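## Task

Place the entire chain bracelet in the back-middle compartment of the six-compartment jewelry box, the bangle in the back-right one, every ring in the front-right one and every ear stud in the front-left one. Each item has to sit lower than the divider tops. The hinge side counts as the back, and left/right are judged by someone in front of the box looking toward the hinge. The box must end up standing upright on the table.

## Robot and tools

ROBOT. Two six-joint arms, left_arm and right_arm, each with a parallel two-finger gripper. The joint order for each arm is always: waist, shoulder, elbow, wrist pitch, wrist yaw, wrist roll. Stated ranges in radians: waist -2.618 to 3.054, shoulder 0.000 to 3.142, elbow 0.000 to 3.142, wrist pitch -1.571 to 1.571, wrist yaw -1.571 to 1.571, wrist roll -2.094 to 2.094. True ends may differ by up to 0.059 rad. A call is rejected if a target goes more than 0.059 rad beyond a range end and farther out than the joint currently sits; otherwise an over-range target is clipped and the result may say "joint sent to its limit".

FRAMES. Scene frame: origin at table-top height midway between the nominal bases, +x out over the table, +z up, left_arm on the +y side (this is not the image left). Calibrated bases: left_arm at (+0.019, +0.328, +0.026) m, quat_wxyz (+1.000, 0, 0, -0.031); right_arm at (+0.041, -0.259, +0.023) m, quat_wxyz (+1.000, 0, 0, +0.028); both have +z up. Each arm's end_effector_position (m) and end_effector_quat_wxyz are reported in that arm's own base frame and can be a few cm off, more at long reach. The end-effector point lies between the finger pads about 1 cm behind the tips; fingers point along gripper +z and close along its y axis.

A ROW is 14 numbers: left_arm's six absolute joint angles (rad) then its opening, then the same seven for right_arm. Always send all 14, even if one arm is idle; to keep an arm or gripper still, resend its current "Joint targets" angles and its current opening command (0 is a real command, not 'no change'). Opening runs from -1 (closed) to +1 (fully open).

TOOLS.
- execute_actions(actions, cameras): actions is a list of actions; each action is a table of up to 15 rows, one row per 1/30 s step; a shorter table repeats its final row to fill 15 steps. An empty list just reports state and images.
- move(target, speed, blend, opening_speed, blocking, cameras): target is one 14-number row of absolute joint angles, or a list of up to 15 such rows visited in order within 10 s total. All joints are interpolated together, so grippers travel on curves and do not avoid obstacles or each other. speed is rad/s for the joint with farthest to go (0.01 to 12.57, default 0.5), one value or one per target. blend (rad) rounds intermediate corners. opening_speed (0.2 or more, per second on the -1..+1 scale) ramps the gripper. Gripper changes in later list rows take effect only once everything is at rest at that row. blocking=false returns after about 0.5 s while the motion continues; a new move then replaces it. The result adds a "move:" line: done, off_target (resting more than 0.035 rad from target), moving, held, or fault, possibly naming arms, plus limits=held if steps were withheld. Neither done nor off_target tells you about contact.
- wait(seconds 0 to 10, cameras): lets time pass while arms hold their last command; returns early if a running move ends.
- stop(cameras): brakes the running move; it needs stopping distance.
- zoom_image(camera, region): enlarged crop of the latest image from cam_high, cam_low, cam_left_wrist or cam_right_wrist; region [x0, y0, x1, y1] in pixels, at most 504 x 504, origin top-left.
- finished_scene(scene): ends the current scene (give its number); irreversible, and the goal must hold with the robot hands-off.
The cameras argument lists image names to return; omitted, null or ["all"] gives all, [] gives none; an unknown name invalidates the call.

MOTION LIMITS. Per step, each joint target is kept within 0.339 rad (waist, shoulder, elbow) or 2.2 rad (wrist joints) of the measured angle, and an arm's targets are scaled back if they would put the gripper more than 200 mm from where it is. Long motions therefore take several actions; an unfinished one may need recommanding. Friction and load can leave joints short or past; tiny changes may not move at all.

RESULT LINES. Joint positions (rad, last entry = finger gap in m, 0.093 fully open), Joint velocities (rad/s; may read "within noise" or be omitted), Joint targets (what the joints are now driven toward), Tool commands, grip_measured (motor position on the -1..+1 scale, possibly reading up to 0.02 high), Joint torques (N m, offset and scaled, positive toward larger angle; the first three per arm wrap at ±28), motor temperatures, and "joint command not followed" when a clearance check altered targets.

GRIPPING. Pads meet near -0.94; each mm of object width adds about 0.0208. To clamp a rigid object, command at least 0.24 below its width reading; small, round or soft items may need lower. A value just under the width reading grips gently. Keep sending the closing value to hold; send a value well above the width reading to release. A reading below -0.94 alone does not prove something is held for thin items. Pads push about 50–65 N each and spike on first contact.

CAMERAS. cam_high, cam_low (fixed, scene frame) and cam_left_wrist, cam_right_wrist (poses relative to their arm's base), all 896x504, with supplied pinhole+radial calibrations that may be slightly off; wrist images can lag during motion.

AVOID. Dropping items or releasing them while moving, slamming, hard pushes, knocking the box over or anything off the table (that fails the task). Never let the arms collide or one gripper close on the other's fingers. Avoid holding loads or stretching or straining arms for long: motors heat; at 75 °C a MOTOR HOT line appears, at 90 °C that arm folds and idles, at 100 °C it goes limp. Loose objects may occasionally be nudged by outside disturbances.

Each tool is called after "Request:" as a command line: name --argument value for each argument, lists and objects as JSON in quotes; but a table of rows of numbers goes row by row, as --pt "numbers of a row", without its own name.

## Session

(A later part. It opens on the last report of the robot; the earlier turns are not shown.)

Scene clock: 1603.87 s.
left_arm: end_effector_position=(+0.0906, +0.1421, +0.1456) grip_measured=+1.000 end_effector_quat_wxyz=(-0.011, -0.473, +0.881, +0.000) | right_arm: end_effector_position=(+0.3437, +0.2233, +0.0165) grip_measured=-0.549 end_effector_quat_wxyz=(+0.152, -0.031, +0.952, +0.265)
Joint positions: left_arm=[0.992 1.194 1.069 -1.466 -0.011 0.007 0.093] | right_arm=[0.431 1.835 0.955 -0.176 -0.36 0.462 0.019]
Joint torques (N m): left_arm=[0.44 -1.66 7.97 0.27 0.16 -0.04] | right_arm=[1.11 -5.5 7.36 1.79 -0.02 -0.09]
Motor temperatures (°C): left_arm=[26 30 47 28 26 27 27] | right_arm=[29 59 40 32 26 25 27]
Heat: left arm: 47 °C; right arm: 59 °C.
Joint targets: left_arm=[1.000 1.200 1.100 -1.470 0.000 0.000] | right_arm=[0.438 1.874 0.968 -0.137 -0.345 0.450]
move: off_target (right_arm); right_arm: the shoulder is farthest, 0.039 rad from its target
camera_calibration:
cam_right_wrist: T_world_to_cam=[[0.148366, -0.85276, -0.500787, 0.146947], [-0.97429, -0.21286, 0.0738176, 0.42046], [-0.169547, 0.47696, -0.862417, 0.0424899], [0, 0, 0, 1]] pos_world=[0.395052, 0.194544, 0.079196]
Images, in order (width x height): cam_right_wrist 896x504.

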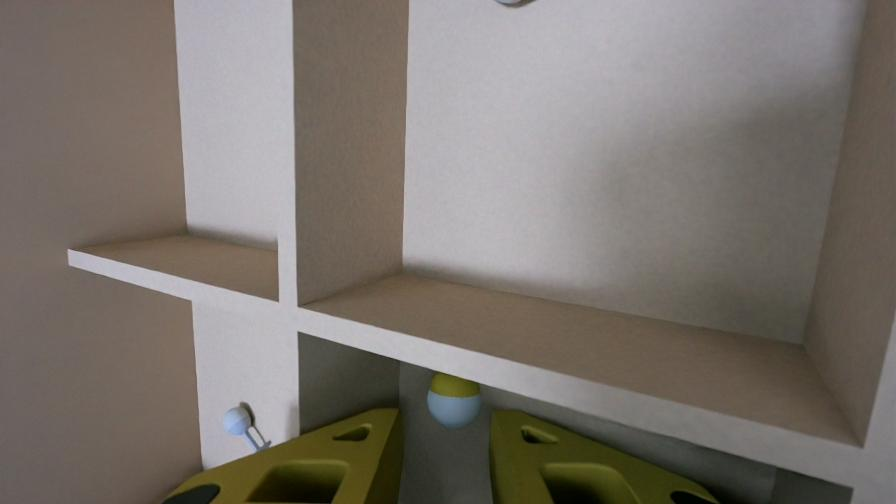

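Request:
move --pt "1.0 1.2 1.1 -1.47 0 0 1 0.444 1.90 0.972 -0.11 -0.345 0.45 -0.55" --speed 0.1 --cameras '["cam_right_wrist"]'

Scene clock: 1615.20 s.
left_arm: end_effector_position=(+0.0906, +0.1421, +0.1456) grip_measured=+1.000 end_effector_quat_wxyz=(-0.011, -0.473, +0.881, +0.000) | right_arm: end_effector_position=(+0.3449, +0.2240, +0.0154) grip_measured=-0.550 end_effector_quat_wxyz=(+0.151, -0.031, +0.952, +0.265)
Joint positions: left_arm=[0.992 1.194 1.069 -1.466 -0.011 0.007 0.093] | right_arm=[0.431 1.843 0.961 -0.176 -0.361 0.462 0.019]
Joint torques (N m): left_arm=[0.44 -1.65 7.97 0.28 0.16 -0.05] | right_arm=[1.61 -3.88 7.2 2.06 -0.01 -0.1]
Motor temperatures (°C): left_arm=[26 30 47 28 26 27 27] | right_arm=[29 57 41 33 26 25 27]
Heat: left arm: 47 °C; right arm: 57 °C.
Joint targets: left_arm=[1.000 1.200 1.100 -1.470 0.000 0.000] | right_arm=[0.444 1.900 0.972 -0.110 -0.345 0.450]
move: off_target (right_arm); right_arm: the wrist pitch is farthest, 0.066 rad from its target
camera_calibration:
cam_right_wrist: T_world_to_cam=[[0.147659, -0.852843, -0.500855, 0.147003], [-0.974048, -0.213229, 0.0759177, 0.421771], [-0.171543, 0.476647, -0.862195, 0.0420895], [0, 0, 0, 1]] pos_world=[0.396339, 0.195242, 0.0778966]
Images, in order (width x height): cam_right_wrist 896x504.

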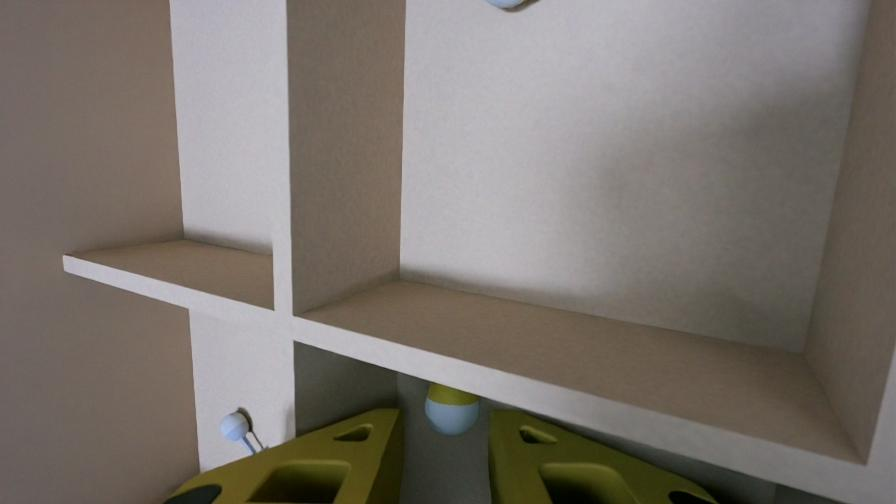

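Request:
move --pt "1.0 1.2 1.1 -1.47 0 0 1 0.438 1.87 0.968 -0.14 -0.345 0.45 -0.55" --pt "1.0 1.2 1.1 -1.47 0 0 1 0.436 1.87 0.968 -0.14 -0.345 0.45 -0.66" --pt "1.0 1.2 1.1 -1.47 0 0 1 0.442 1.91 0.975 -0.10 -0.34 0.45 -0.66" --speed 0.1 --cameras '["cam_right_wrist"]'

Scene clock: 1624.53 s.
left_arm: end_effector_position=(+0.0906, +0.1421, +0.1456) grip_measured=+1.000 end_effector_quat_wxyz=(-0.011, -0.473, +0.881, +0.000) | right_arm: end_effector_position=(+0.3494, +0.2257, +0.0134) grip_measured=-0.658 end_effector_quat_wxyz=(+0.156, -0.032, +0.950, +0.267)
Joint positions: left_arm=[0.992 1.194 1.069 -1.466 -0.011 0.007 0.093] | right_arm=[0.43 1.859 0.966 -0.153 -0.362 0.461 0.014]
Joint torques (N m): left_arm=[0.43 -1.65 7.97 0.27 0.16 -0.05] | right_arm=[1.55 -4.56 6.98 1.95 0.06 -0.1]
Motor temperatures (°C): left_arm=[26 30 47 28 26 27 27] | right_arm=[29 55 42 34 26 25 27]
Heat: left arm: 47 °C; right arm: 55 °C.
Joint targets: left_arm=[1.000 1.200 1.100 -1.470 0.000 0.000] | right_arm=[0.442 1.910 0.975 -0.100 -0.340 0.450]
move: off_target (right_arm); target 2's new numbers were sent with right_arm's wrist pitch 0.036 rad from that target; right_arm: the wrist pitch is farthest, 0.053 rad from its target
camera_calibration:
cam_right_wrist: T_world_to_cam=[[0.15272, -0.849988, -0.504179, 0.144526], [-0.974845, -0.213368, 0.064427, 0.427181], [-0.162338, 0.481657, -0.861192, 0.035953], [0, 0, 0, 1]] pos_world=[0.4002, 0.196675, 0.0763075]
Images, in order (width x height): cam_right_wrist 896x504.

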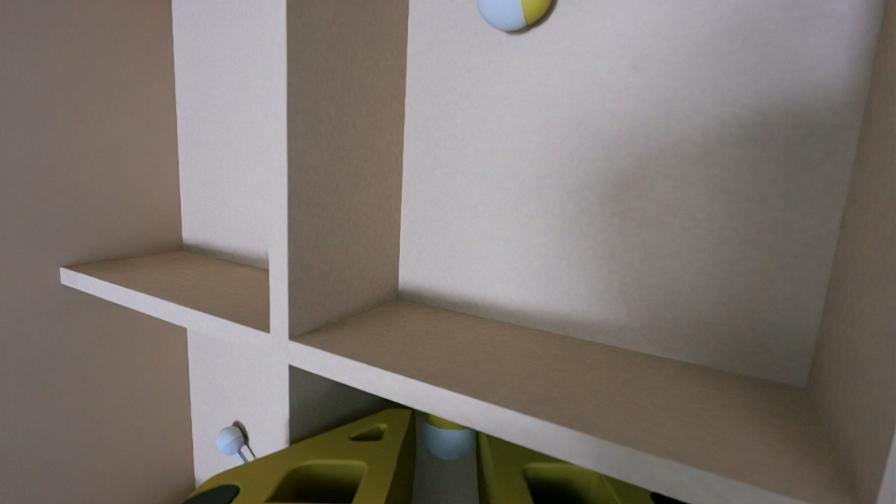

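Request:
move --pt "1.0 1.2 1.1 -1.47 0 0 1 0.442 1.90 0.972 -0.11 -0.345 0.45 -0.66" --pt "1.0 1.2 1.1 -1.47 0 0 1 0.440 1.895 0.972 -0.11 -0.345 0.45 -1" --speed 0.1 --opening_speed 0.4 --cameras '["cam_right_wrist"]'

Scene clock: 1633.93 s.
left_arm: end_effector_position=(+0.0906, +0.1421, +0.1456) grip_measured=+1.000 end_effector_quat_wxyz=(-0.011, -0.473, +0.881, +0.000) | right_arm: end_effector_position=(+0.3517, +0.2269, +0.0137) grip_measured=-0.882 end_effector_quat_wxyz=(+0.161, -0.033, +0.949, +0.270)
Joint positions: left_arm=[0.992 1.194 1.069 -1.466 -0.011 0.007 0.093] | right_arm=[0.43 1.862 0.966 -0.137 -0.363 0.461 0.003]
Joint torques (N m): left_arm=[0.44 -1.65 7.98 0.27 0.16 -0.05] | right_arm=[1.39 -6.39 6.68 1.71 -0.01 -0.09]
Heat: left arm: 47 °C; right arm: 53 °C.
Joint targets: left_arm=[1.000 1.200 1.100 -1.470 0.000 0.000] | right_arm=[0.440 1.895 0.972 -0.110 -0.345 0.450]
move: done; target 2's new numbers were sent with right_arm's wrist pitch 0.042 rad from that target
camera_calibration:
cam_right_wrist: T_world_to_cam=[[0.158189, -0.847191, -0.507192, 0.142803], [-0.975368, -0.214043, 0.0533185, 0.430224], [-0.153732, 0.486265, -0.860182, 0.0320033], [0, 0, 0, 1]] pos_world=[0.401957, 0.197506, 0.0770185]
Images, in order (width x height): cam_right_wrist 896x504.

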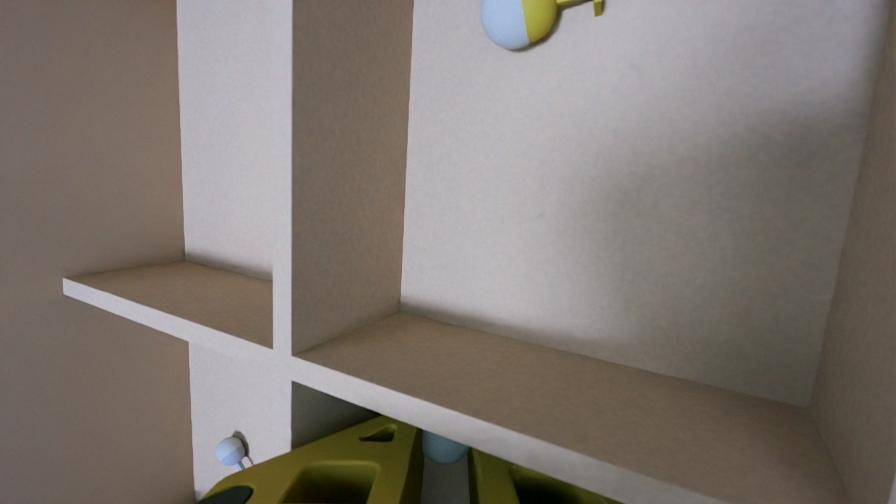

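Request:
move --pt "1.0 1.2 1.1 -1.47 0 0 1 0.425 1.80 0.95 -0.20 -0.345 0.45 -1" --pt "1.0 1.2 1.1 -1.47 0 0 1 0.41 1.65 1.1 -0.5 -0.3 0.3 -1" --speed 0.2 --cameras '["cam_right_wrist"]'

Scene clock: 1643.90 s.
left_arm: end_effector_position=(+0.0906, +0.1421, +0.1456) grip_measured=+1.000 end_effector_quat_wxyz=(-0.011, -0.473, +0.881, +0.000) | right_arm: end_effector_position=(+0.3391, +0.2063, +0.0812) grip_measured=-0.899 end_effector_quat_wxyz=(+0.169, -0.086, +0.956, +0.225)
Joint positions: left_arm=[0.992 1.194 1.069 -1.466 -0.011 0.007 0.093] | right_arm=[0.417 1.675 1.079 -0.488 -0.31 0.314 0.002]
Joint torques (N m): left_arm=[0.43 -1.65 7.98 0.27 0.16 -0.05] | right_arm=[-0.08 -10.81 8.98 1.22 -0.04 -0.09]
Heat: left arm: 47 °C; right arm: 54 °C.
Joint targets: left_arm=[1.000 1.200 1.100 -1.470 0.000 0.000] | right_arm=[0.410 1.650 1.100 -0.500 -0.300 0.300]
move: done
camera_calibration:
cam_right_wrist: T_world_to_cam=[[0.24994, -0.878186, -0.407823, 0.128769], [-0.956719, -0.288828, 0.0356082, 0.420432], [-0.149061, 0.381272, -0.912367, 0.122386], [0, 0, 0, 1]] pos_world=[0.388294, 0.187853, 0.149204]
Images, in order (width x height): cam_right_wrist 896x504.

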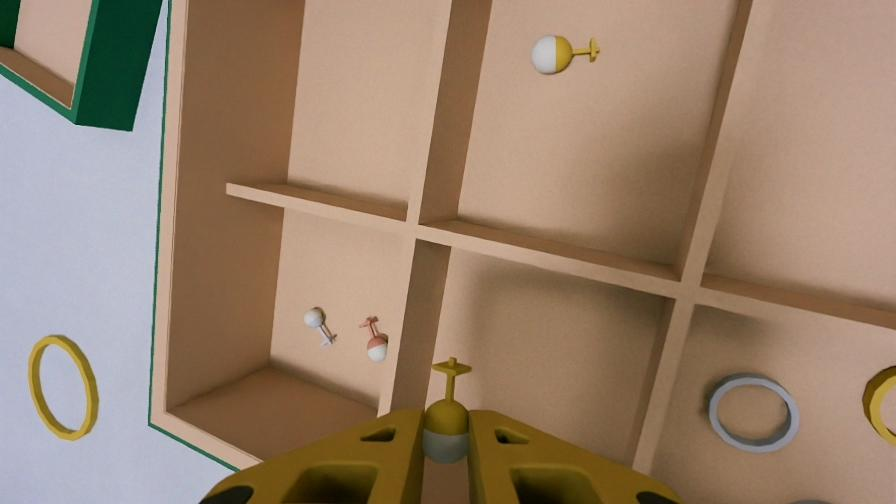

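Request:
move --pt "1.0 1.2 1.1 -1.47 0 0 1 0.45 1.65 1.2 -0.6 -0.3 0.3 -1" --pt "1.0 1.2 1.1 -1.47 0 0 1 0.589 1.858 1.275 -0.49 -0.31 0.4 -1" --speed 0.4 --cameras '["cam_right_wrist"]'

Scene clock: 1662.50 s.
left_arm: end_effector_position=(+0.0906, +0.1421, +0.1456) grip_measured=+1.000 end_effector_quat_wxyz=(-0.011, -0.473, +0.881, +0.000) | right_arm: end_effector_position=(+0.3318, +0.2827, +0.0699) grip_measured=-0.899 end_effector_quat_wxyz=(+0.129, -0.131, +0.954, +0.238)
Joint positions: left_arm=[0.992 1.194 1.069 -1.466 -0.011 0.007 0.093] | right_arm=[0.588 1.847 1.253 -0.515 -0.308 0.389 0.002]
Joint torques (N m): left_arm=[0.43 -1.65 7.97 0.27 0.16 -0.05] | right_arm=[0.54 -9.1 9.07 1.56 -0.16 0.15]
Heat: left arm: 47 °C; right arm: 54 °C.
Joint targets: left_arm=[1.000 1.200 1.100 -1.470 0.000 0.000] | right_arm=[0.589 1.858 1.275 -0.490 -0.310 0.400]
move: done
camera_calibration:
cam_right_wrist: T_world_to_cam=[[0.318754, -0.846321, -0.426775, 0.162641], [-0.916599, -0.389877, 0.0885518, 0.447449], [-0.241333, 0.362956, -0.900012, 0.116853], [0, 0, 0, 1]] pos_world=[0.38649, 0.269684, 0.134958]
Images, in order (width x height): cam_right_wrist 896x504.

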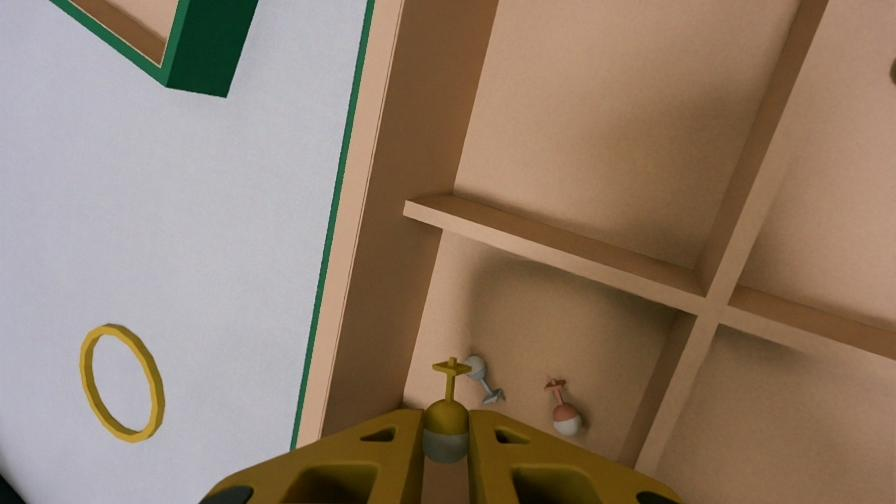

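Request:
move --pt "1.0 1.2 1.1 -1.47 0 0 1 0.562 1.852 1.24 -0.46 -0.31 0.4 -1" --pt "1.0 1.2 1.1 -1.47 0 0 1 0.563 1.94 1.118 -0.258 -0.31 0.4 -1" --speed 0.2 --cameras '["cam_right_wrist"]'

Scene clock: 1680.77 s.
left_arm: end_effector_position=(+0.0906, +0.1421, +0.1456) grip_measured=+1.000 end_effector_quat_wxyz=(-0.011, -0.473, +0.881, +0.000) | right_arm: end_effector_position=(+0.3474, +0.2862, +0.0356) grip_measured=-0.899 end_effector_quat_wxyz=(+0.163, -0.127, +0.942, +0.266)
Joint positions: left_arm=[0.992 1.194 1.069 -1.466 -0.011 0.007 0.093] | right_arm=[0.566 1.91 1.138 -0.251 -0.335 0.393 0.002]
Joint torques (N m): left_arm=[0.43 -1.65 7.97 0.28 0.16 -0.04] | right_arm=[0.27 -7.65 4.66 1.35 0.09 0.09]
Motor temperatures (°C): left_arm=[26 30 47 28 26 27 27] | right_arm=[29 56 45 34 26 25 28]
Heat: left arm: 47 °C; right arm: 56 °C.
Joint targets: left_arm=[1.000 1.200 1.100 -1.470 0.000 0.000] | right_arm=[0.563 1.940 1.118 -0.258 -0.310 0.400]
move: done
camera_calibration:
cam_right_wrist: T_world_to_cam=[[0.333825, -0.820101, -0.464753, 0.134576], [-0.924379, -0.381369, 0.00899635, 0.469244], [-0.18462, 0.426605, -0.885395, 0.0499869], [0, 0, 0, 1]] pos_world=[0.398063, 0.267997, 0.102581]
Images, in order (width x height): cam_right_wrist 896x504.

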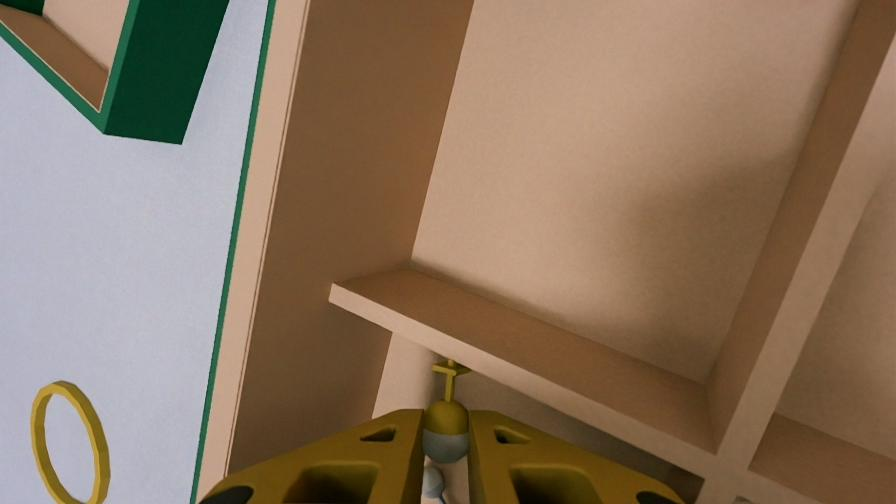

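Request:
move --pt "1.0 1.2 1.1 -1.47 0 0 1 0.563 1.87 1.13 -0.35 -0.28 0.4 -1" --pt "1.0 1.2 1.1 -1.47 0 0 1 0.565 1.909 1.09 -0.262 -0.28 0.4 -1" --speed 0.15 --cameras '["cam_right_wrist"]'

Scene clock: 1689.03 s.
left_arm: end_effector_position=(+0.0906, +0.1421, +0.1456) grip_measured=+1.000 end_effector_quat_wxyz=(-0.011, -0.473, +0.881, +0.000) | right_arm: end_effector_position=(+0.3451, +0.2831, +0.0365) grip_measured=-0.900 end_effector_quat_wxyz=(+0.167, -0.126, +0.942, +0.261)
Joint positions: left_arm=[0.992 1.194 1.069 -1.466 -0.011 0.007 0.093] | right_arm=[0.567 1.893 1.118 -0.244 -0.322 0.394 0.002]
Joint torques (N m): left_arm=[0.43 -1.65 7.98 0.27 0.16 -0.05] | right_arm=[0.28 -8.68 3.99 1.27 0.28 0.07]
Motor temperatures (°C): left_arm=[26 30 47 28 26 27 27] | right_arm=[29 55 44 33 26 25 29]
Heat: left arm: 47 °C; right arm: 55 °C.
Joint targets: left_arm=[1.000 1.200 1.100 -1.470 0.000 0.000] | right_arm=[0.565 1.909 1.090 -0.262 -0.280 0.400]
move: off_target (right_arm); right_arm: the wrist yaw is farthest, 0.042 rad from its target
camera_calibration:
cam_right_wrist: T_world_to_cam=[[0.332793, -0.825303, -0.456205, 0.134776], [-0.926786, -0.375575, 0.00336446, 0.465403], [-0.174116, 0.421685, -0.889868, 0.0497116], [0, 0, 0, 1]] pos_world=[0.395132, 0.265062, 0.104156]
Images, in order (width x height): cam_right_wrist 896x504.

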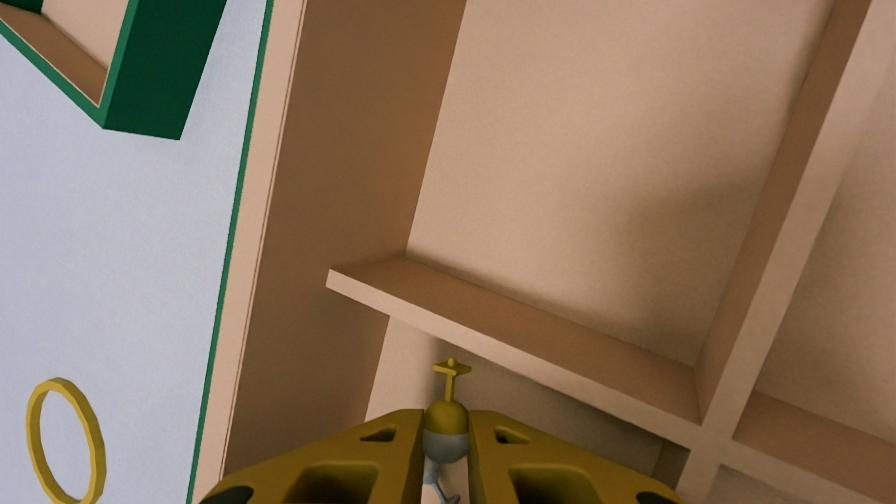

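Request:
move --pt "1.0 1.2 1.1 -1.47 0 0 1 0.55 1.84 1.14 -0.38 -0.28 0.4 -1" --pt "1.0 1.2 1.1 -1.47 0 0 1 0.515 1.85 1.13 -0.36 -0.25 0.4 -1" --pt "1.0 1.2 1.1 -1.47 0 0 1 0.515 1.92 1.07 -0.24 -0.25 0.4 -1" --speed 0.15 --cameras '["cam_right_wrist"]'

Scene clock: 1700.57 s.
left_arm: end_effector_position=(+0.0906, +0.1421, +0.1456) grip_measured=+1.000 end_effector_quat_wxyz=(-0.011, -0.473, +0.881, +0.000) | right_arm: end_effector_position=(+0.3523, +0.2651, +0.0402) grip_measured=-0.900 end_effector_quat_wxyz=(+0.176, -0.106, +0.946, +0.251)
Joint positions: left_arm=[0.992 1.194 1.069 -1.466 -0.011 0.007 0.093] | right_arm=[0.53 1.864 1.1 -0.253 -0.305 0.395 0.002]
Joint torques (N m): left_arm=[0.43 -1.65 7.98 0.27 0.16 -0.05] | right_arm=[-0.81 -4.71 3.85 1.58 0.41 0.08]
Motor temperatures (°C): left_arm=[26 30 47 28 26 27 27] | right_arm=[29 55 43 33 26 25 29]
Heat: left arm: 47 °C; right arm: 55 °C.
Joint targets: left_arm=[1.000 1.200 1.100 -1.470 0.000 0.000] | right_arm=[0.515 1.920 1.070 -0.240 -0.250 0.400]
move: off_target (right_arm); right_arm: the shoulder is farthest, 0.056 rad from its target
camera_calibration:
cam_right_wrist: T_world_to_cam=[[0.297451, -0.845405, -0.443637, 0.13644], [-0.943349, -0.331802, -0.000210578, 0.45959], [-0.147021, 0.418567, -0.896207, 0.0533272], [0, 0, 0, 1]] pos_world=[0.400809, 0.245519, 0.108419]
Images, in order (width x height): cam_right_wrist 896x504.

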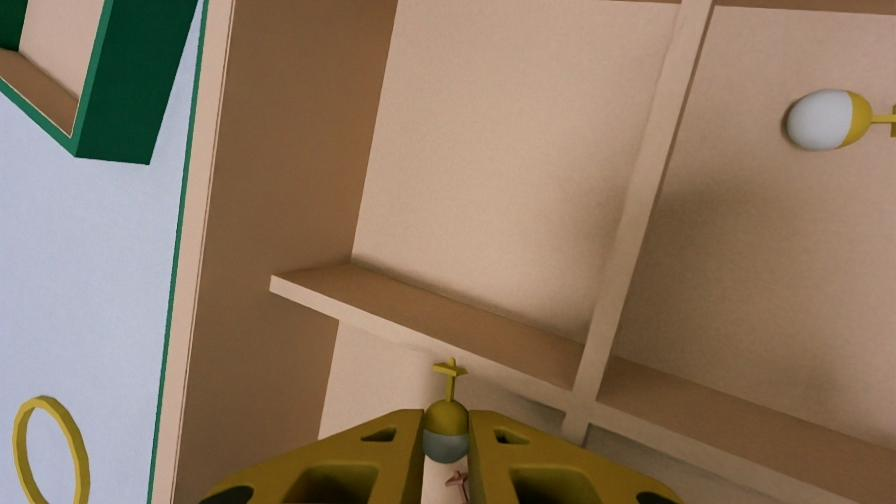

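Request:
move --pt "1.0 1.2 1.1 -1.47 0 0 1 0.54 1.8 1.3 -0.6 -0.25 0.4 -1" --pt "1.0 1.2 1.1 -1.47 0 0 1 0.70 2.11 1.755 -1.095 0 0.56 -1" --speed 0.3 --cameras '["cam_right_wrist"]'

Scene clock: 1716.97 s.
left_arm: end_effector_position=(+0.0906, +0.1421, +0.1456) grip_measured=+1.000 end_effector_quat_wxyz=(-0.011, -0.473, +0.881, +0.000) | right_arm: end_effector_position=(+0.3321, +0.2797, +0.0724) grip_measured=-0.900 end_effector_quat_wxyz=(+0.051, -0.075, +0.995, +0.043)
Joint positions: left_arm=[0.992 1.194 1.069 -1.466 -0.011 0.007 0.093] | right_arm=[0.696 2.091 1.732 -1.078 -0.011 0.546 0.002]
Joint torques (N m): left_arm=[0.44 -1.65 7.98 0.27 0.17 -0.05] | right_arm=[0.85 -10.39 8.81 0.47 0.16 0.2]
Heat: left arm: 47 °C; right arm: 54 °C.
Joint targets: left_arm=[1.000 1.200 1.100 -1.470 0.000 0.000] | right_arm=[0.700 2.110 1.755 -1.095 0.000 0.560]
move: done
camera_calibration:
cam_right_wrist: T_world_to_cam=[[0.160883, -0.983044, -0.0879853, 0.227221], [-0.925742, -0.181212, 0.331908, 0.373337], [-0.342224, 0.0280533, -0.939199, 0.250293], [0, 0, 0, 1]] pos_world=[0.394714, 0.284, 0.131153]
Images, in order (width x height): cam_right_wrist 896x504.

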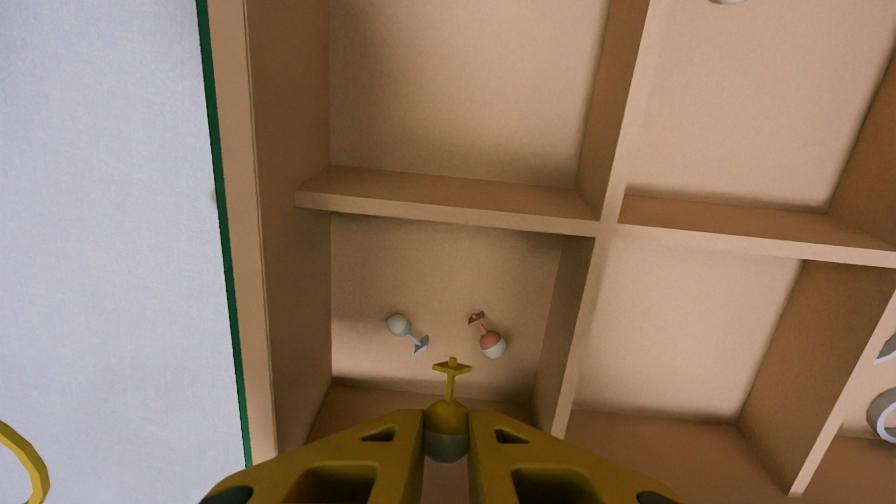

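Request:
move --pt "1.0 1.2 1.1 -1.47 0 0 1 0.70 2.15 1.60 -0.89 0 0.56 -1" --speed 0.2 --cameras '["cam_right_wrist"]'

Scene clock: 1724.90 s.
left_arm: end_effector_position=(+0.0906, +0.1421, +0.1456) grip_measured=+1.000 end_effector_quat_wxyz=(-0.011, -0.473, +0.881, +0.000) | right_arm: end_effector_position=(+0.3328, +0.2800, +0.0256) grip_measured=-0.900 end_effector_quat_wxyz=(+0.051, -0.074, +0.995, +0.043)
Joint positions: left_arm=[0.992 1.194 1.069 -1.466 -0.011 0.007 0.093] | right_arm=[0.696 2.133 1.608 -0.913 -0.009 0.547 0.002]
Joint torques (N m): left_arm=[0.44 -1.66 7.97 0.27 0.16 -0.05] | right_arm=[0.85 -10.7 5.72 0.86 0.14 0.18]
Motor temperatures (°C): left_arm=[26 30 47 28 26 27 27] | right_arm=[29 55 42 33 27 25 29]
Heat: left arm: 47 °C; right arm: 55 °C.
Joint targets: left_arm=[1.000 1.200 1.100 -1.470 0.000 0.000] | right_arm=[0.700 2.150 1.600 -0.890 0.000 0.560]
move: done
camera_calibration:
cam_right_wrist: T_world_to_cam=[[0.159924, -0.98333, -0.0865239, 0.223698], [-0.925839, -0.179821, 0.332394, 0.389282], [-0.342412, 0.0269495, -0.939163, 0.206986], [0, 0, 0, 1]] pos_world=[0.395513, 0.284392, 0.0843535]
Images, in order (width x height): cam_right_wrist 896x504.

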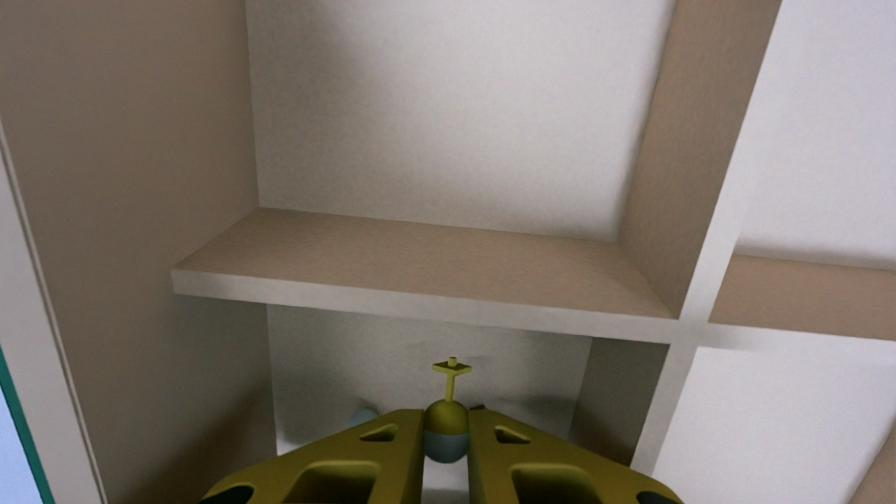

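Lower 10 mm more, then release.

Request:
move --pt "1.0 1.2 1.1 -1.47 0 0 1 0.70 2.161 1.572 -0.848 0 0.56 -1" --pt "1.0 1.2 1.1 -1.47 0 0 1 0.70 2.161 1.572 -0.848 0 0.56 -0.62" --speed 0.12 --opening_speed 0.5 --cameras '["cam_right_wrist"]'

Request:
move --pt "1.0 1.2 1.1 -1.47 0 0 1 0.69 2.09 1.755 -1.1 0 0.56 -0.62" --pt "1.0 1.2 1.1 -1.47 0 0 1 0.50 1.95 1.80 -1.3 0 0.38 -0.5" --speed 0.4 --cameras '["cam_right_wrist"]'

Scene clock: 1736.23 s.
left_arm: end_effector_position=(+0.0906, +0.1421, +0.1456) grip_measured=+1.000 end_effector_quat_wxyz=(-0.011, -0.473, +0.881, +0.000) | right_arm: end_effector_position=(+0.3339, +0.2840, +0.0178) grip_measured=-0.623 end_effector_quat_wxyz=(+0.058, -0.076, +0.994, +0.049)
Joint positions: left_arm=[0.992 1.194 1.069 -1.466 -0.011 0.007 0.093] | right_arm=[0.7 2.139 1.582 -0.862 -0.012 0.549 0.015]
Joint torques (N m): left_arm=[0.44 -1.65 7.98 0.27 0.16 -0.04] | right_arm=[0.47 -10.26 5.49 0.83 0.16 0.15]
Motor temperatures (°C): left_arm=[26 30 47 28 26 27 27] | right_arm=[29 57 41 33 26 25 29]
Heat: left arm: 47 °C; right arm: 57 °C.
Joint targets: left_arm=[1.000 1.200 1.100 -1.470 0.000 0.000] | right_arm=[0.700 2.161 1.572 -0.848 0.000 0.560]
move: done
camera_calibration:
cam_right_wrist: T_world_to_cam=[[0.163687, -0.981617, -0.0981582, 0.225191], [-0.929467, -0.186801, 0.318115, 0.397012], [-0.330603, 0.0391636, -0.942957, 0.192506], [0, 0, 0, 1]] pos_world=[0.395791, 0.287674, 0.0773333]
Images, in order (width x height): cam_right_wrist 896x504.

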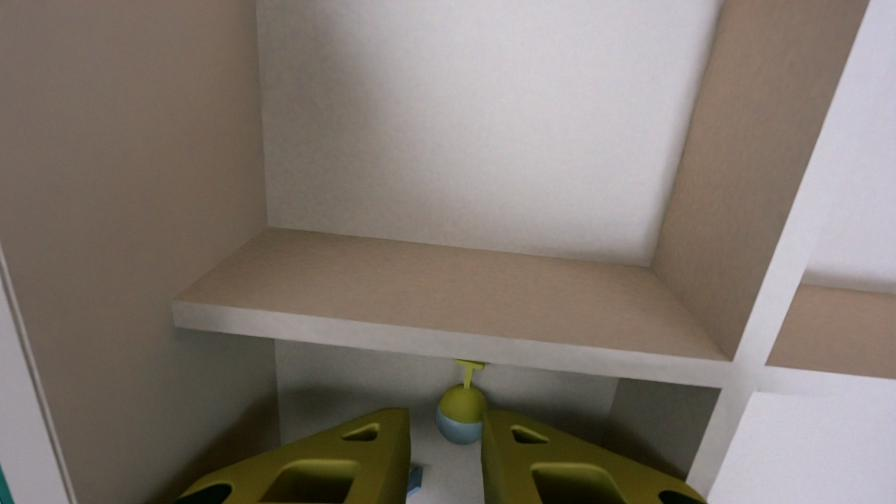

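Scene clock: 1738.67 s.
left_arm: end_effector_position=(+0.0906, +0.1421, +0.1456) grip_measured=+1.000 end_effector_quat_wxyz=(-0.011, -0.473, +0.881, +0.000) | right_arm: end_effector_position=(+0.3502, +0.1912, +0.1283) grip_measured=-0.502 end_effector_quat_wxyz=(+0.044, -0.053, +0.997, +0.023)
Joint positions: left_arm=[0.992 1.194 1.069 -1.466 -0.011 0.007 0.093] | right_arm=[0.498 1.972 1.783 -1.283 -0.005 0.391 0.021]
Joint torques (N m): left_arm=[0.43 -1.65 7.98 0.27 0.16 -0.05] | right_arm=[0.68 -13.16 8.25 0.37 0.09 -0.06]
Motor temperatures (°C): left_arm=[26 30 47 28 26 27 27] | right_arm=[29 57 41 32 26 25 29]
Heat: left arm: 47 °C; right arm: 57 °C.
Joint targets: left_arm=[1.000 1.200 1.100 -1.470 0.000 0.000] | right_arm=[0.500 1.950 1.800 -1.300 0.000 0.380]
move: done
camera_calibration:
cam_right_wrist: T_world_to_cam=[[0.115549, -0.991959, -0.0516394, 0.155148], [-0.927793, -0.126349, 0.351051, 0.34338], [-0.354752, 0.00734723, -0.934931, 0.319286], [0, 0, 0, 1]] pos_world=[0.413926, 0.19494, 0.185978]
Images, in order (width x height): cam_right_wrist 896x504.

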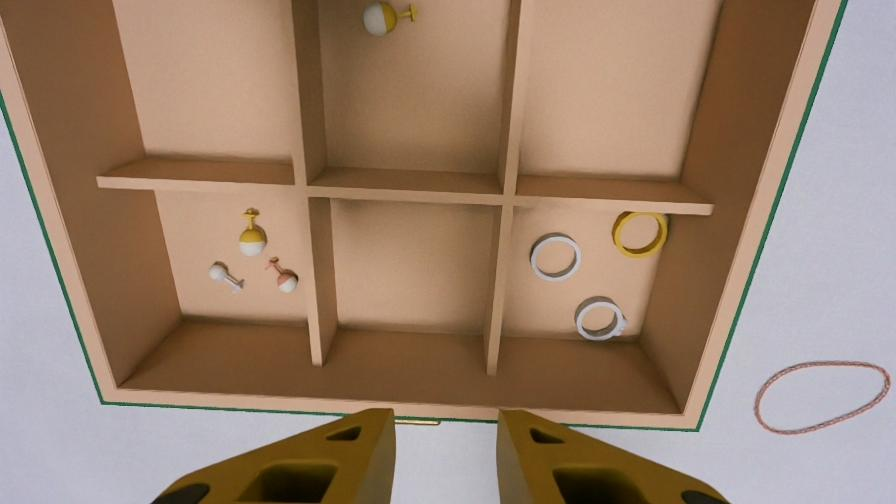

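Request:
move --pt "1.0 1.2 1.1 -1.47 0 0 1 0.52 1.9 1.6 -1.0 0.1 1.3 -0.5" --pt "1.0 1.2 1.1 -1.47 0 0 1 0.566 2.014 1.456 -0.63 0.165 2.0 -0.55" --speed 0.6 --cameras '["cam_right_wrist"]'

Scene clock: 1768.03 s.
left_arm: end_effector_position=(+0.0906, +0.1421, +0.1456) grip_measured=+1.000 end_effector_quat_wxyz=(-0.011, -0.473, +0.881, +0.000) | right_arm: end_effector_position=(+0.4045, +0.2247, +0.0581) grip_measured=-0.547 end_effector_quat_wxyz=(+0.125, +0.650, +0.731, +0.163)
Joint positions: left_arm=[0.992 1.194 1.069 -1.466 -0.011 0.007 0.093] | right_arm=[0.56 1.998 1.465 -0.649 0.147 1.985 0.019]
Joint torques (N m): left_arm=[0.44 -1.66 7.97 0.27 0.16 -0.04] | right_arm=[0.98 -9.99 6.05 1.24 0.34 0.18]
Motor temperatures (°C): left_arm=[26 30 47 28 26 27 27] | right_arm=[29 60 42 32 26 25 28]
Heat: left arm: 47 °C; right arm: 60 °C.
Joint targets: left_arm=[1.000 1.200 1.100 -1.470 0.000 0.000] | right_arm=[0.566 2.014 1.456 -0.630 0.165 2.000]
move: done
camera_calibration:
cam_right_wrist: T_world_to_cam=[[-0.905365, -0.107058, -0.410918, 0.413451], [-0.291961, 0.859614, 0.419311, -0.0601049], [0.30834, 0.499602, -0.809521, -0.113517], [0, 0, 0, 1]] pos_world=[0.391777, 0.152644, 0.103202]
Images, in order (width x height): cam_right_wrist 896x504.

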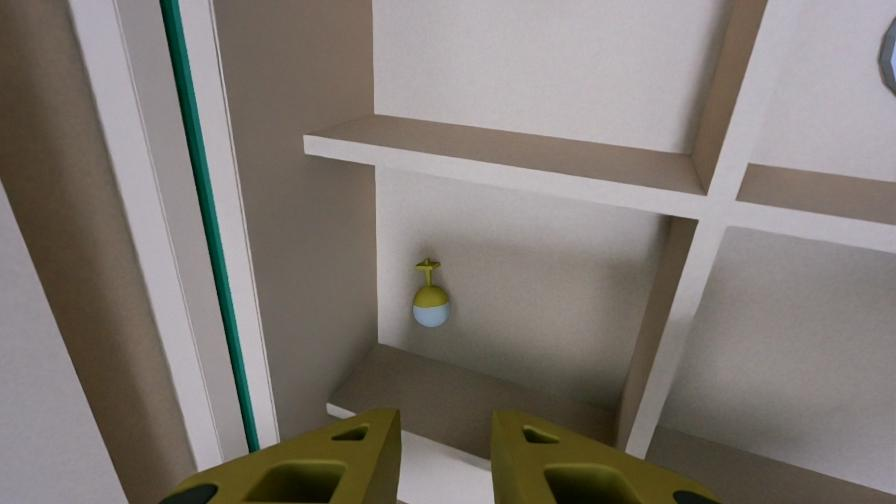

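Request:
move --pt "1.0 1.2 1.1 -1.47 0 0 1 0.567 2.082 1.466 -0.57 0.168 2.0 -0.55" --speed 0.12 --cameras '["cam_right_wrist"]'

Scene clock: 1782.83 s.
left_arm: end_effector_position=(+0.0906, +0.1421, +0.1456) grip_measured=+1.000 end_effector_quat_wxyz=(-0.011, -0.473, +0.881, +0.000) | right_arm: end_effector_position=(+0.4120, +0.2289, +0.0337) grip_measured=-0.547 end_effector_quat_wxyz=(+0.126, +0.651, +0.732, +0.159)
Joint positions: left_arm=[0.992 1.194 1.069 -1.466 -0.011 0.007 0.093] | right_arm=[0.56 2.065 1.465 -0.59 0.15 1.986 0.019]
Joint torques (N m): left_arm=[0.43 -1.66 7.98 0.27 0.16 -0.04] | right_arm=[1.05 -10.35 6.87 1.22 0.34 0.18]
Motor temperatures (°C): left_arm=[26 30 47 28 26 27 27] | right_arm=[29 61 42 32 27 25 28]
Heat: left arm: 47 °C; right arm: 61 °C.
Joint targets: left_arm=[1.000 1.200 1.100 -1.470 0.000 0.000] | right_arm=[0.567 2.082 1.466 -0.570 0.168 2.000]
move: done
camera_calibration:
cam_right_wrist: T_world_to_cam=[[-0.907644, -0.107894, -0.405636, 0.411722], [-0.288333, 0.86257, 0.415737, -0.0534266], [0.305034, 0.4943, -0.814016, -0.134942], [0, 0, 0, 1]] pos_world=[0.399454, 0.157208, 0.0793756]
Images, in order (width x height): cam_right_wrist 896x504.

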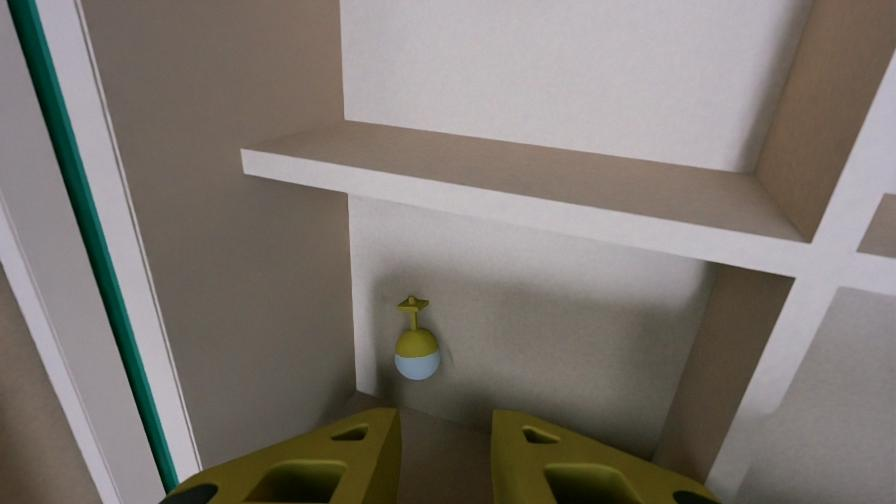

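Request:
move --pt "1.0 1.2 1.1 -1.47 0 0 1 0.566 2.155 1.495 -0.515 0.168 2.0 -0.62" --speed 0.1 --cameras '["cam_right_wrist"]'

Scene clock: 1792.33 s.
left_arm: end_effector_position=(+0.0906, +0.1421, +0.1456) grip_measured=+1.000 end_effector_quat_wxyz=(-0.011, -0.473, +0.881, +0.000) | right_arm: end_effector_position=(+0.4215, +0.2320, +0.0186) grip_measured=-0.617 end_effector_quat_wxyz=(+0.133, +0.652, +0.730, +0.159)
Joint positions: left_arm=[0.992 1.194 1.069 -1.466 -0.011 0.007 0.093] | right_arm=[0.56 2.119 1.481 -0.547 0.164 1.986 0.016]
Joint torques (N m): left_arm=[0.44 -1.66 7.97 0.27 0.16 -0.04] | right_arm=[1.01 -8.98 7.94 1.35 0.23 0.18]
Motor temperatures (°C): left_arm=[26 30 47 28 26 27 27] | right_arm=[29 62 42 32 27 25 28]
Heat: left arm: 47 °C; right arm: 62 °C.
Joint targets: left_arm=[1.000 1.200 1.100 -1.470 0.000 0.000] | right_arm=[0.566 2.155 1.495 -0.515 0.168 2.000]
move: off_target (right_arm); right_arm: the shoulder is farthest, 0.036 rad from its target
camera_calibration:
cam_right_wrist: T_world_to_cam=[[-0.903814, -0.105924, -0.414608, 0.412535], [-0.287547, 0.867874, 0.405107, -0.0484093], [0.316917, 0.485361, -0.814855, -0.154602], [0, 0, 0, 1]] pos_world=[0.407931, 0.160748, 0.0646734]
Images, in order (width x height): cam_right_wrist 896x504.

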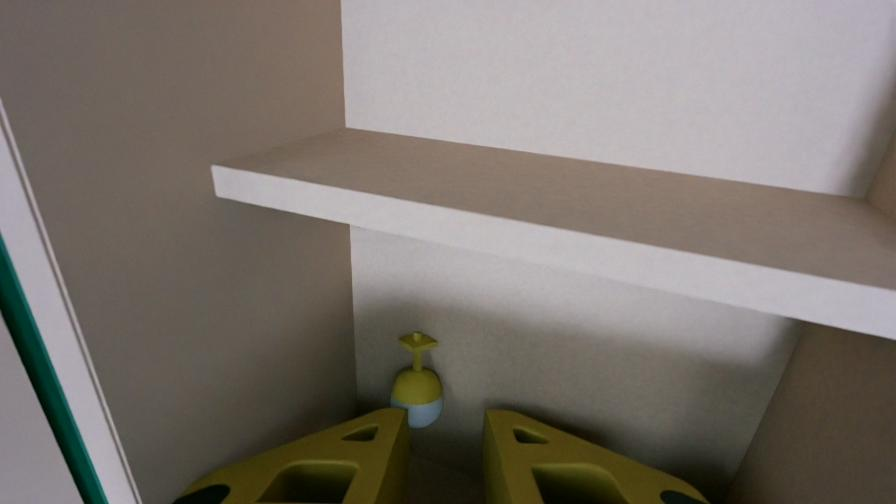

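Request:
move --pt "1.0 1.2 1.1 -1.47 0 0 1 0.564 2.14 1.535 -0.57 0.168 2.0 -0.57" --pt "1.0 1.2 1.1 -1.47 0 0 1 0.564 2.195 1.543 -0.505 0.168 2.0 -0.57" --speed 0.1 --cameras '["cam_right_wrist"]'

Scene clock: 1807.77 s.
left_arm: end_effector_position=(+0.0906, +0.1421, +0.1456) grip_measured=+1.000 end_effector_quat_wxyz=(-0.011, -0.473, +0.881, +0.000) | right_arm: end_effector_position=(+0.4242, +0.2318, +0.0141) grip_measured=-0.572 end_effector_quat_wxyz=(+0.134, +0.653, +0.731, +0.145)
Joint positions: left_arm=[0.992 1.194 1.069 -1.466 -0.011 0.007 0.093] | right_arm=[0.56 2.152 1.523 -0.584 0.174 1.988 0.018]
Joint torques (N m): left_arm=[0.43 -1.65 7.98 0.27 0.16 -0.04] | right_arm=[0.8 -8.47 8.47 1.82 0.12 0.16]
Motor temperatures (°C): left_arm=[26 30 47 28 26 27 27] | right_arm=[29 60 43 33 27 25 28]
Heat: left arm: 47 °C; right arm: 60 °C.
Joint targets: left_arm=[1.000 1.200 1.100 -1.470 0.000 0.000] | right_arm=[0.564 2.195 1.543 -0.505 0.168 2.000]
move: off_target (right_arm); right_arm: the wrist pitch is farthest, 0.079 rad from its target
camera_calibration:
cam_right_wrist: T_world_to_cam=[[-0.91171, -0.11054, -0.395685, 0.417231], [-0.276356, 0.877667, 0.391571, -0.0524964], [0.303995, 0.466349, -0.830726, -0.148868], [0, 0, 0, 1]] pos_world=[0.411141, 0.16162, 0.0619795]
Images, in order (width x height): cam_right_wrist 896x504.

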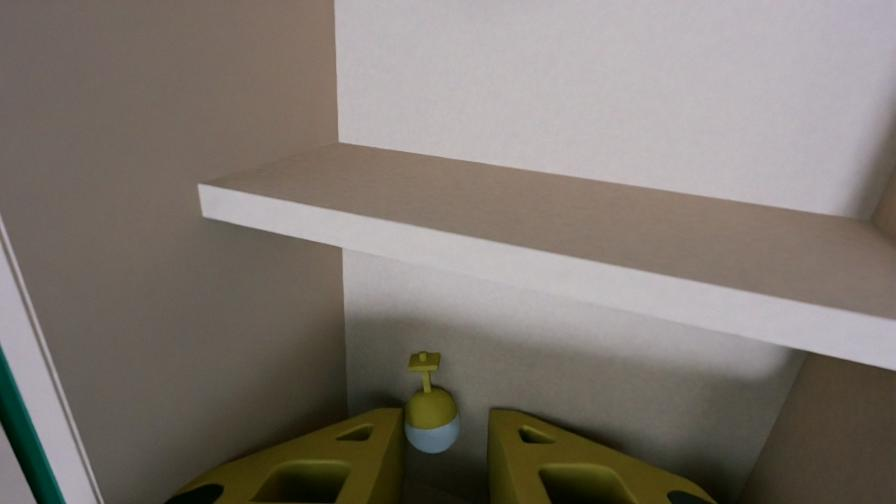

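Request:
move --pt "1.0 1.2 1.1 -1.47 0 0 1 0.564 2.197 1.543 -0.50 0.168 2.0 -0.66" --pt "1.0 1.2 1.1 -1.47 0 0 1 0.564 2.197 1.543 -0.50 0.168 2.0 -1" --speed 0.1 --opening_speed 0.4 --cameras '["cam_right_wrist"]'

Scene clock: 1818.17 s.
left_arm: end_effector_position=(+0.0906, +0.1421, +0.1456) grip_measured=+1.000 end_effector_quat_wxyz=(-0.011, -0.473, +0.881, +0.000) | right_arm: end_effector_position=(+0.4265, +0.2316, +0.0130) grip_measured=-0.872 end_effector_quat_wxyz=(+0.138, +0.654, +0.730, +0.146)
Joint positions: left_arm=[0.992 1.194 1.069 -1.466 -0.011 0.007 0.093] | right_arm=[0.56 2.157 1.523 -0.573 0.182 1.988 0.003]
Joint torques (N m): left_arm=[0.43 -1.65 7.97 0.27 0.17 -0.04] | right_arm=[0.8 -8.8 8.47 1.77 0.05 0.16]
Motor temperatures (°C): left_arm=[26 30 47 28 26 27 27] | right_arm=[29 58 43 34 26 25 28]
Heat: left arm: 47 °C; right arm: 58 °C.
Joint targets: left_arm=[1.000 1.200 1.100 -1.470 0.000 0.000] | right_arm=[0.564 2.197 1.543 -0.500 0.168 2.000]
move: off_target (right_arm); target 2's new numbers were sent with right_arm's wrist pitch 0.078 rad from that target; right_arm: the wrist pitch is farthest, 0.073 rad from its target
camera_calibration:
cam_right_wrist: T_world_to_cam=[[-0.908289, -0.109154, -0.403852, 0.417213], [-0.277337, 0.879849, 0.385941, -0.0512318], [0.313202, 0.462549, -0.829429, -0.15345], [0, 0, 0, 1]] pos_world=[0.412802, 0.161594, 0.0609891]
Images, in order (width x height): cam_right_wrist 896x504.

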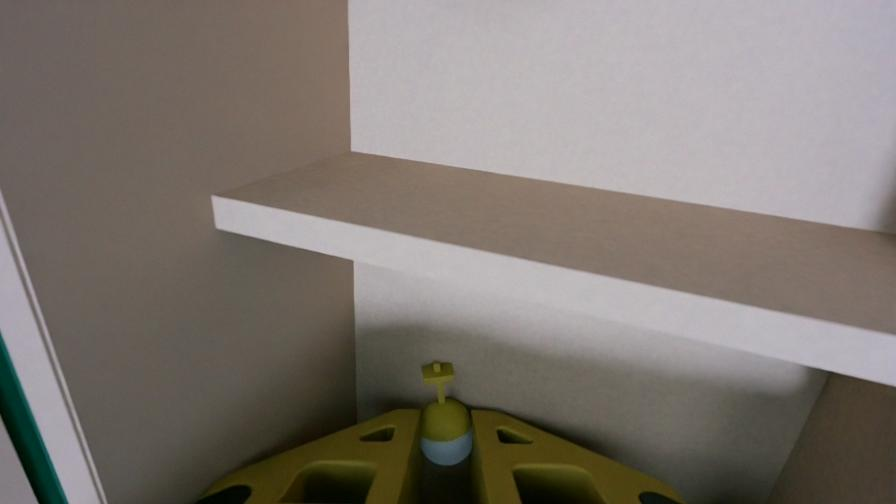

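Request:
move --pt "1.0 1.2 1.1 -1.47 0 0 1 0.566 2.01 1.47 -0.66 0.165 2.0 -1" --pt "1.0 1.2 1.1 -1.47 0 0 1 0.58 1.75 1.45 -0.8 0.1 1.3 -1" --pt "1.0 1.2 1.1 -1.47 0 0 1 0.722 2.07 1.70 -1.08 0 0.58 -1" --speed 0.35 --cameras '["cam_right_wrist"]'

Scene clock: 1838.23 s.
left_arm: end_effector_position=(+0.0906, +0.1421, +0.1456) grip_measured=+1.000 end_effector_quat_wxyz=(-0.011, -0.473, +0.881, +0.000) | right_arm: end_effector_position=(+0.3204, +0.2775, +0.0727) grip_measured=-0.890 end_effector_quat_wxyz=(+0.054, -0.062, +0.996, +0.037)
Joint positions: left_arm=[0.992 1.194 1.069 -1.466 -0.011 0.007 0.093] | right_arm=[0.717 2.053 1.676 -1.063 0.007 0.591 0.002]
Joint torques (N m): left_arm=[0.43 -1.65 7.97 0.27 0.16 -0.05] | right_arm=[0.95 -10.19 8.98 0.47 -0.01 -0.08]
Motor temperatures (°C): left_arm=[26 30 47 28 26 27 27] | right_arm=[29 58 44 34 26 25 29]
Heat: left arm: 47 °C; right arm: 58 °C.
Joint targets: left_arm=[1.000 1.200 1.100 -1.470 0.000 0.000] | right_arm=[0.722 2.070 1.700 -1.080 0.000 0.580]
move: done
camera_calibration:
cam_right_wrist: T_world_to_cam=[[0.135648, -0.987826, -0.0761508, 0.235548], [-0.931737, -0.153322, 0.329179, 0.356443], [-0.336848, 0.0262999, -0.941192, 0.245476], [0, 0, 0, 1]] pos_world=[0.382847, 0.280875, 0.131643]
Images, in order (width x height): cam_right_wrist 896x504.

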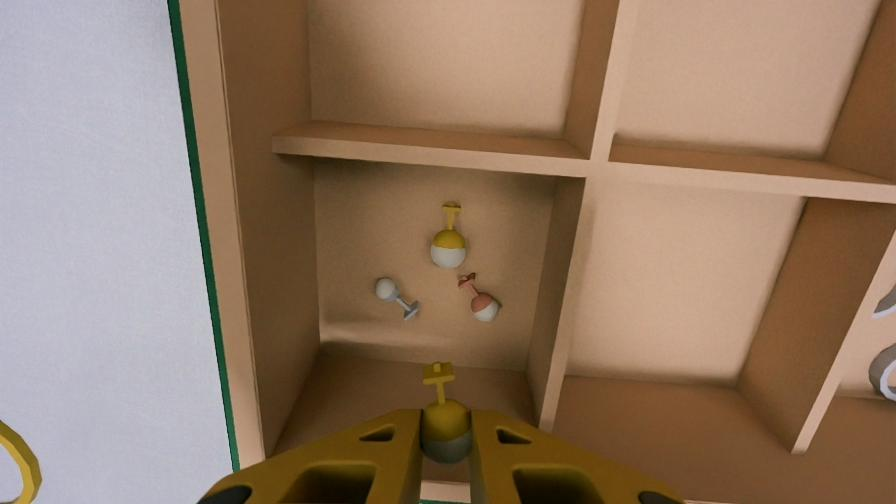

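Request:
move --pt "1.0 1.2 1.1 -1.47 0 0 1 0.732 2.04 1.62 -1.03 0 0.59 -1" --pt "1.0 1.2 1.1 -1.47 0 0 1 0.732 2.076 1.498 -0.868 0 0.59 -1" --speed 0.15 --cameras '["cam_right_wrist"]'

Scene clock: 1849.83 s.
left_arm: end_effector_position=(+0.0906, +0.1421, +0.1456) grip_measured=+1.000 end_effector_quat_wxyz=(-0.011, -0.473, +0.881, +0.000) | right_arm: end_effector_position=(+0.3112, +0.2747, +0.0297) grip_measured=-0.890 end_effector_quat_wxyz=(+0.053, -0.067, +0.996, +0.037)
Joint positions: left_arm=[0.992 1.194 1.069 -1.466 -0.011 0.007 0.093] | right_arm=[0.726 2.057 1.507 -0.891 0.007 0.591 0.002]
Joint torques (N m): left_arm=[0.42 -1.66 7.98 0.27 0.17 -0.05] | right_arm=[0.99 -9.78 5.56 0.81 -0.01 0.05]
Motor temperatures (°C): left_arm=[26 30 47 28 26 27 27] | right_arm=[29 60 43 33 26 25 29]
Heat: left arm: 47 °C; right arm: 60 °C.
Joint targets: left_arm=[1.000 1.200 1.100 -1.470 0.000 0.000] | right_arm=[0.732 2.076 1.498 -0.868 0.000 0.590]
move: done
camera_calibration:
cam_right_wrist: T_world_to_cam=[[0.145491, -0.9864, -0.0764678, 0.227286], [-0.929899, -0.162728, 0.329858, 0.363555], [-0.337816, 0.023116, -0.940928, 0.203189], [0, 0, 0, 1]] pos_world=[0.373642, 0.278659, 0.0886448]
Images, in order (width x height): cam_right_wrist 896x504.

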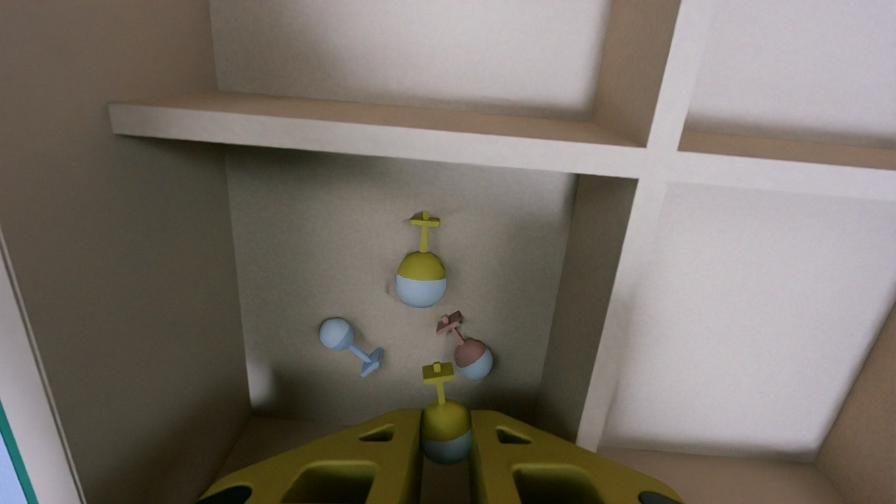

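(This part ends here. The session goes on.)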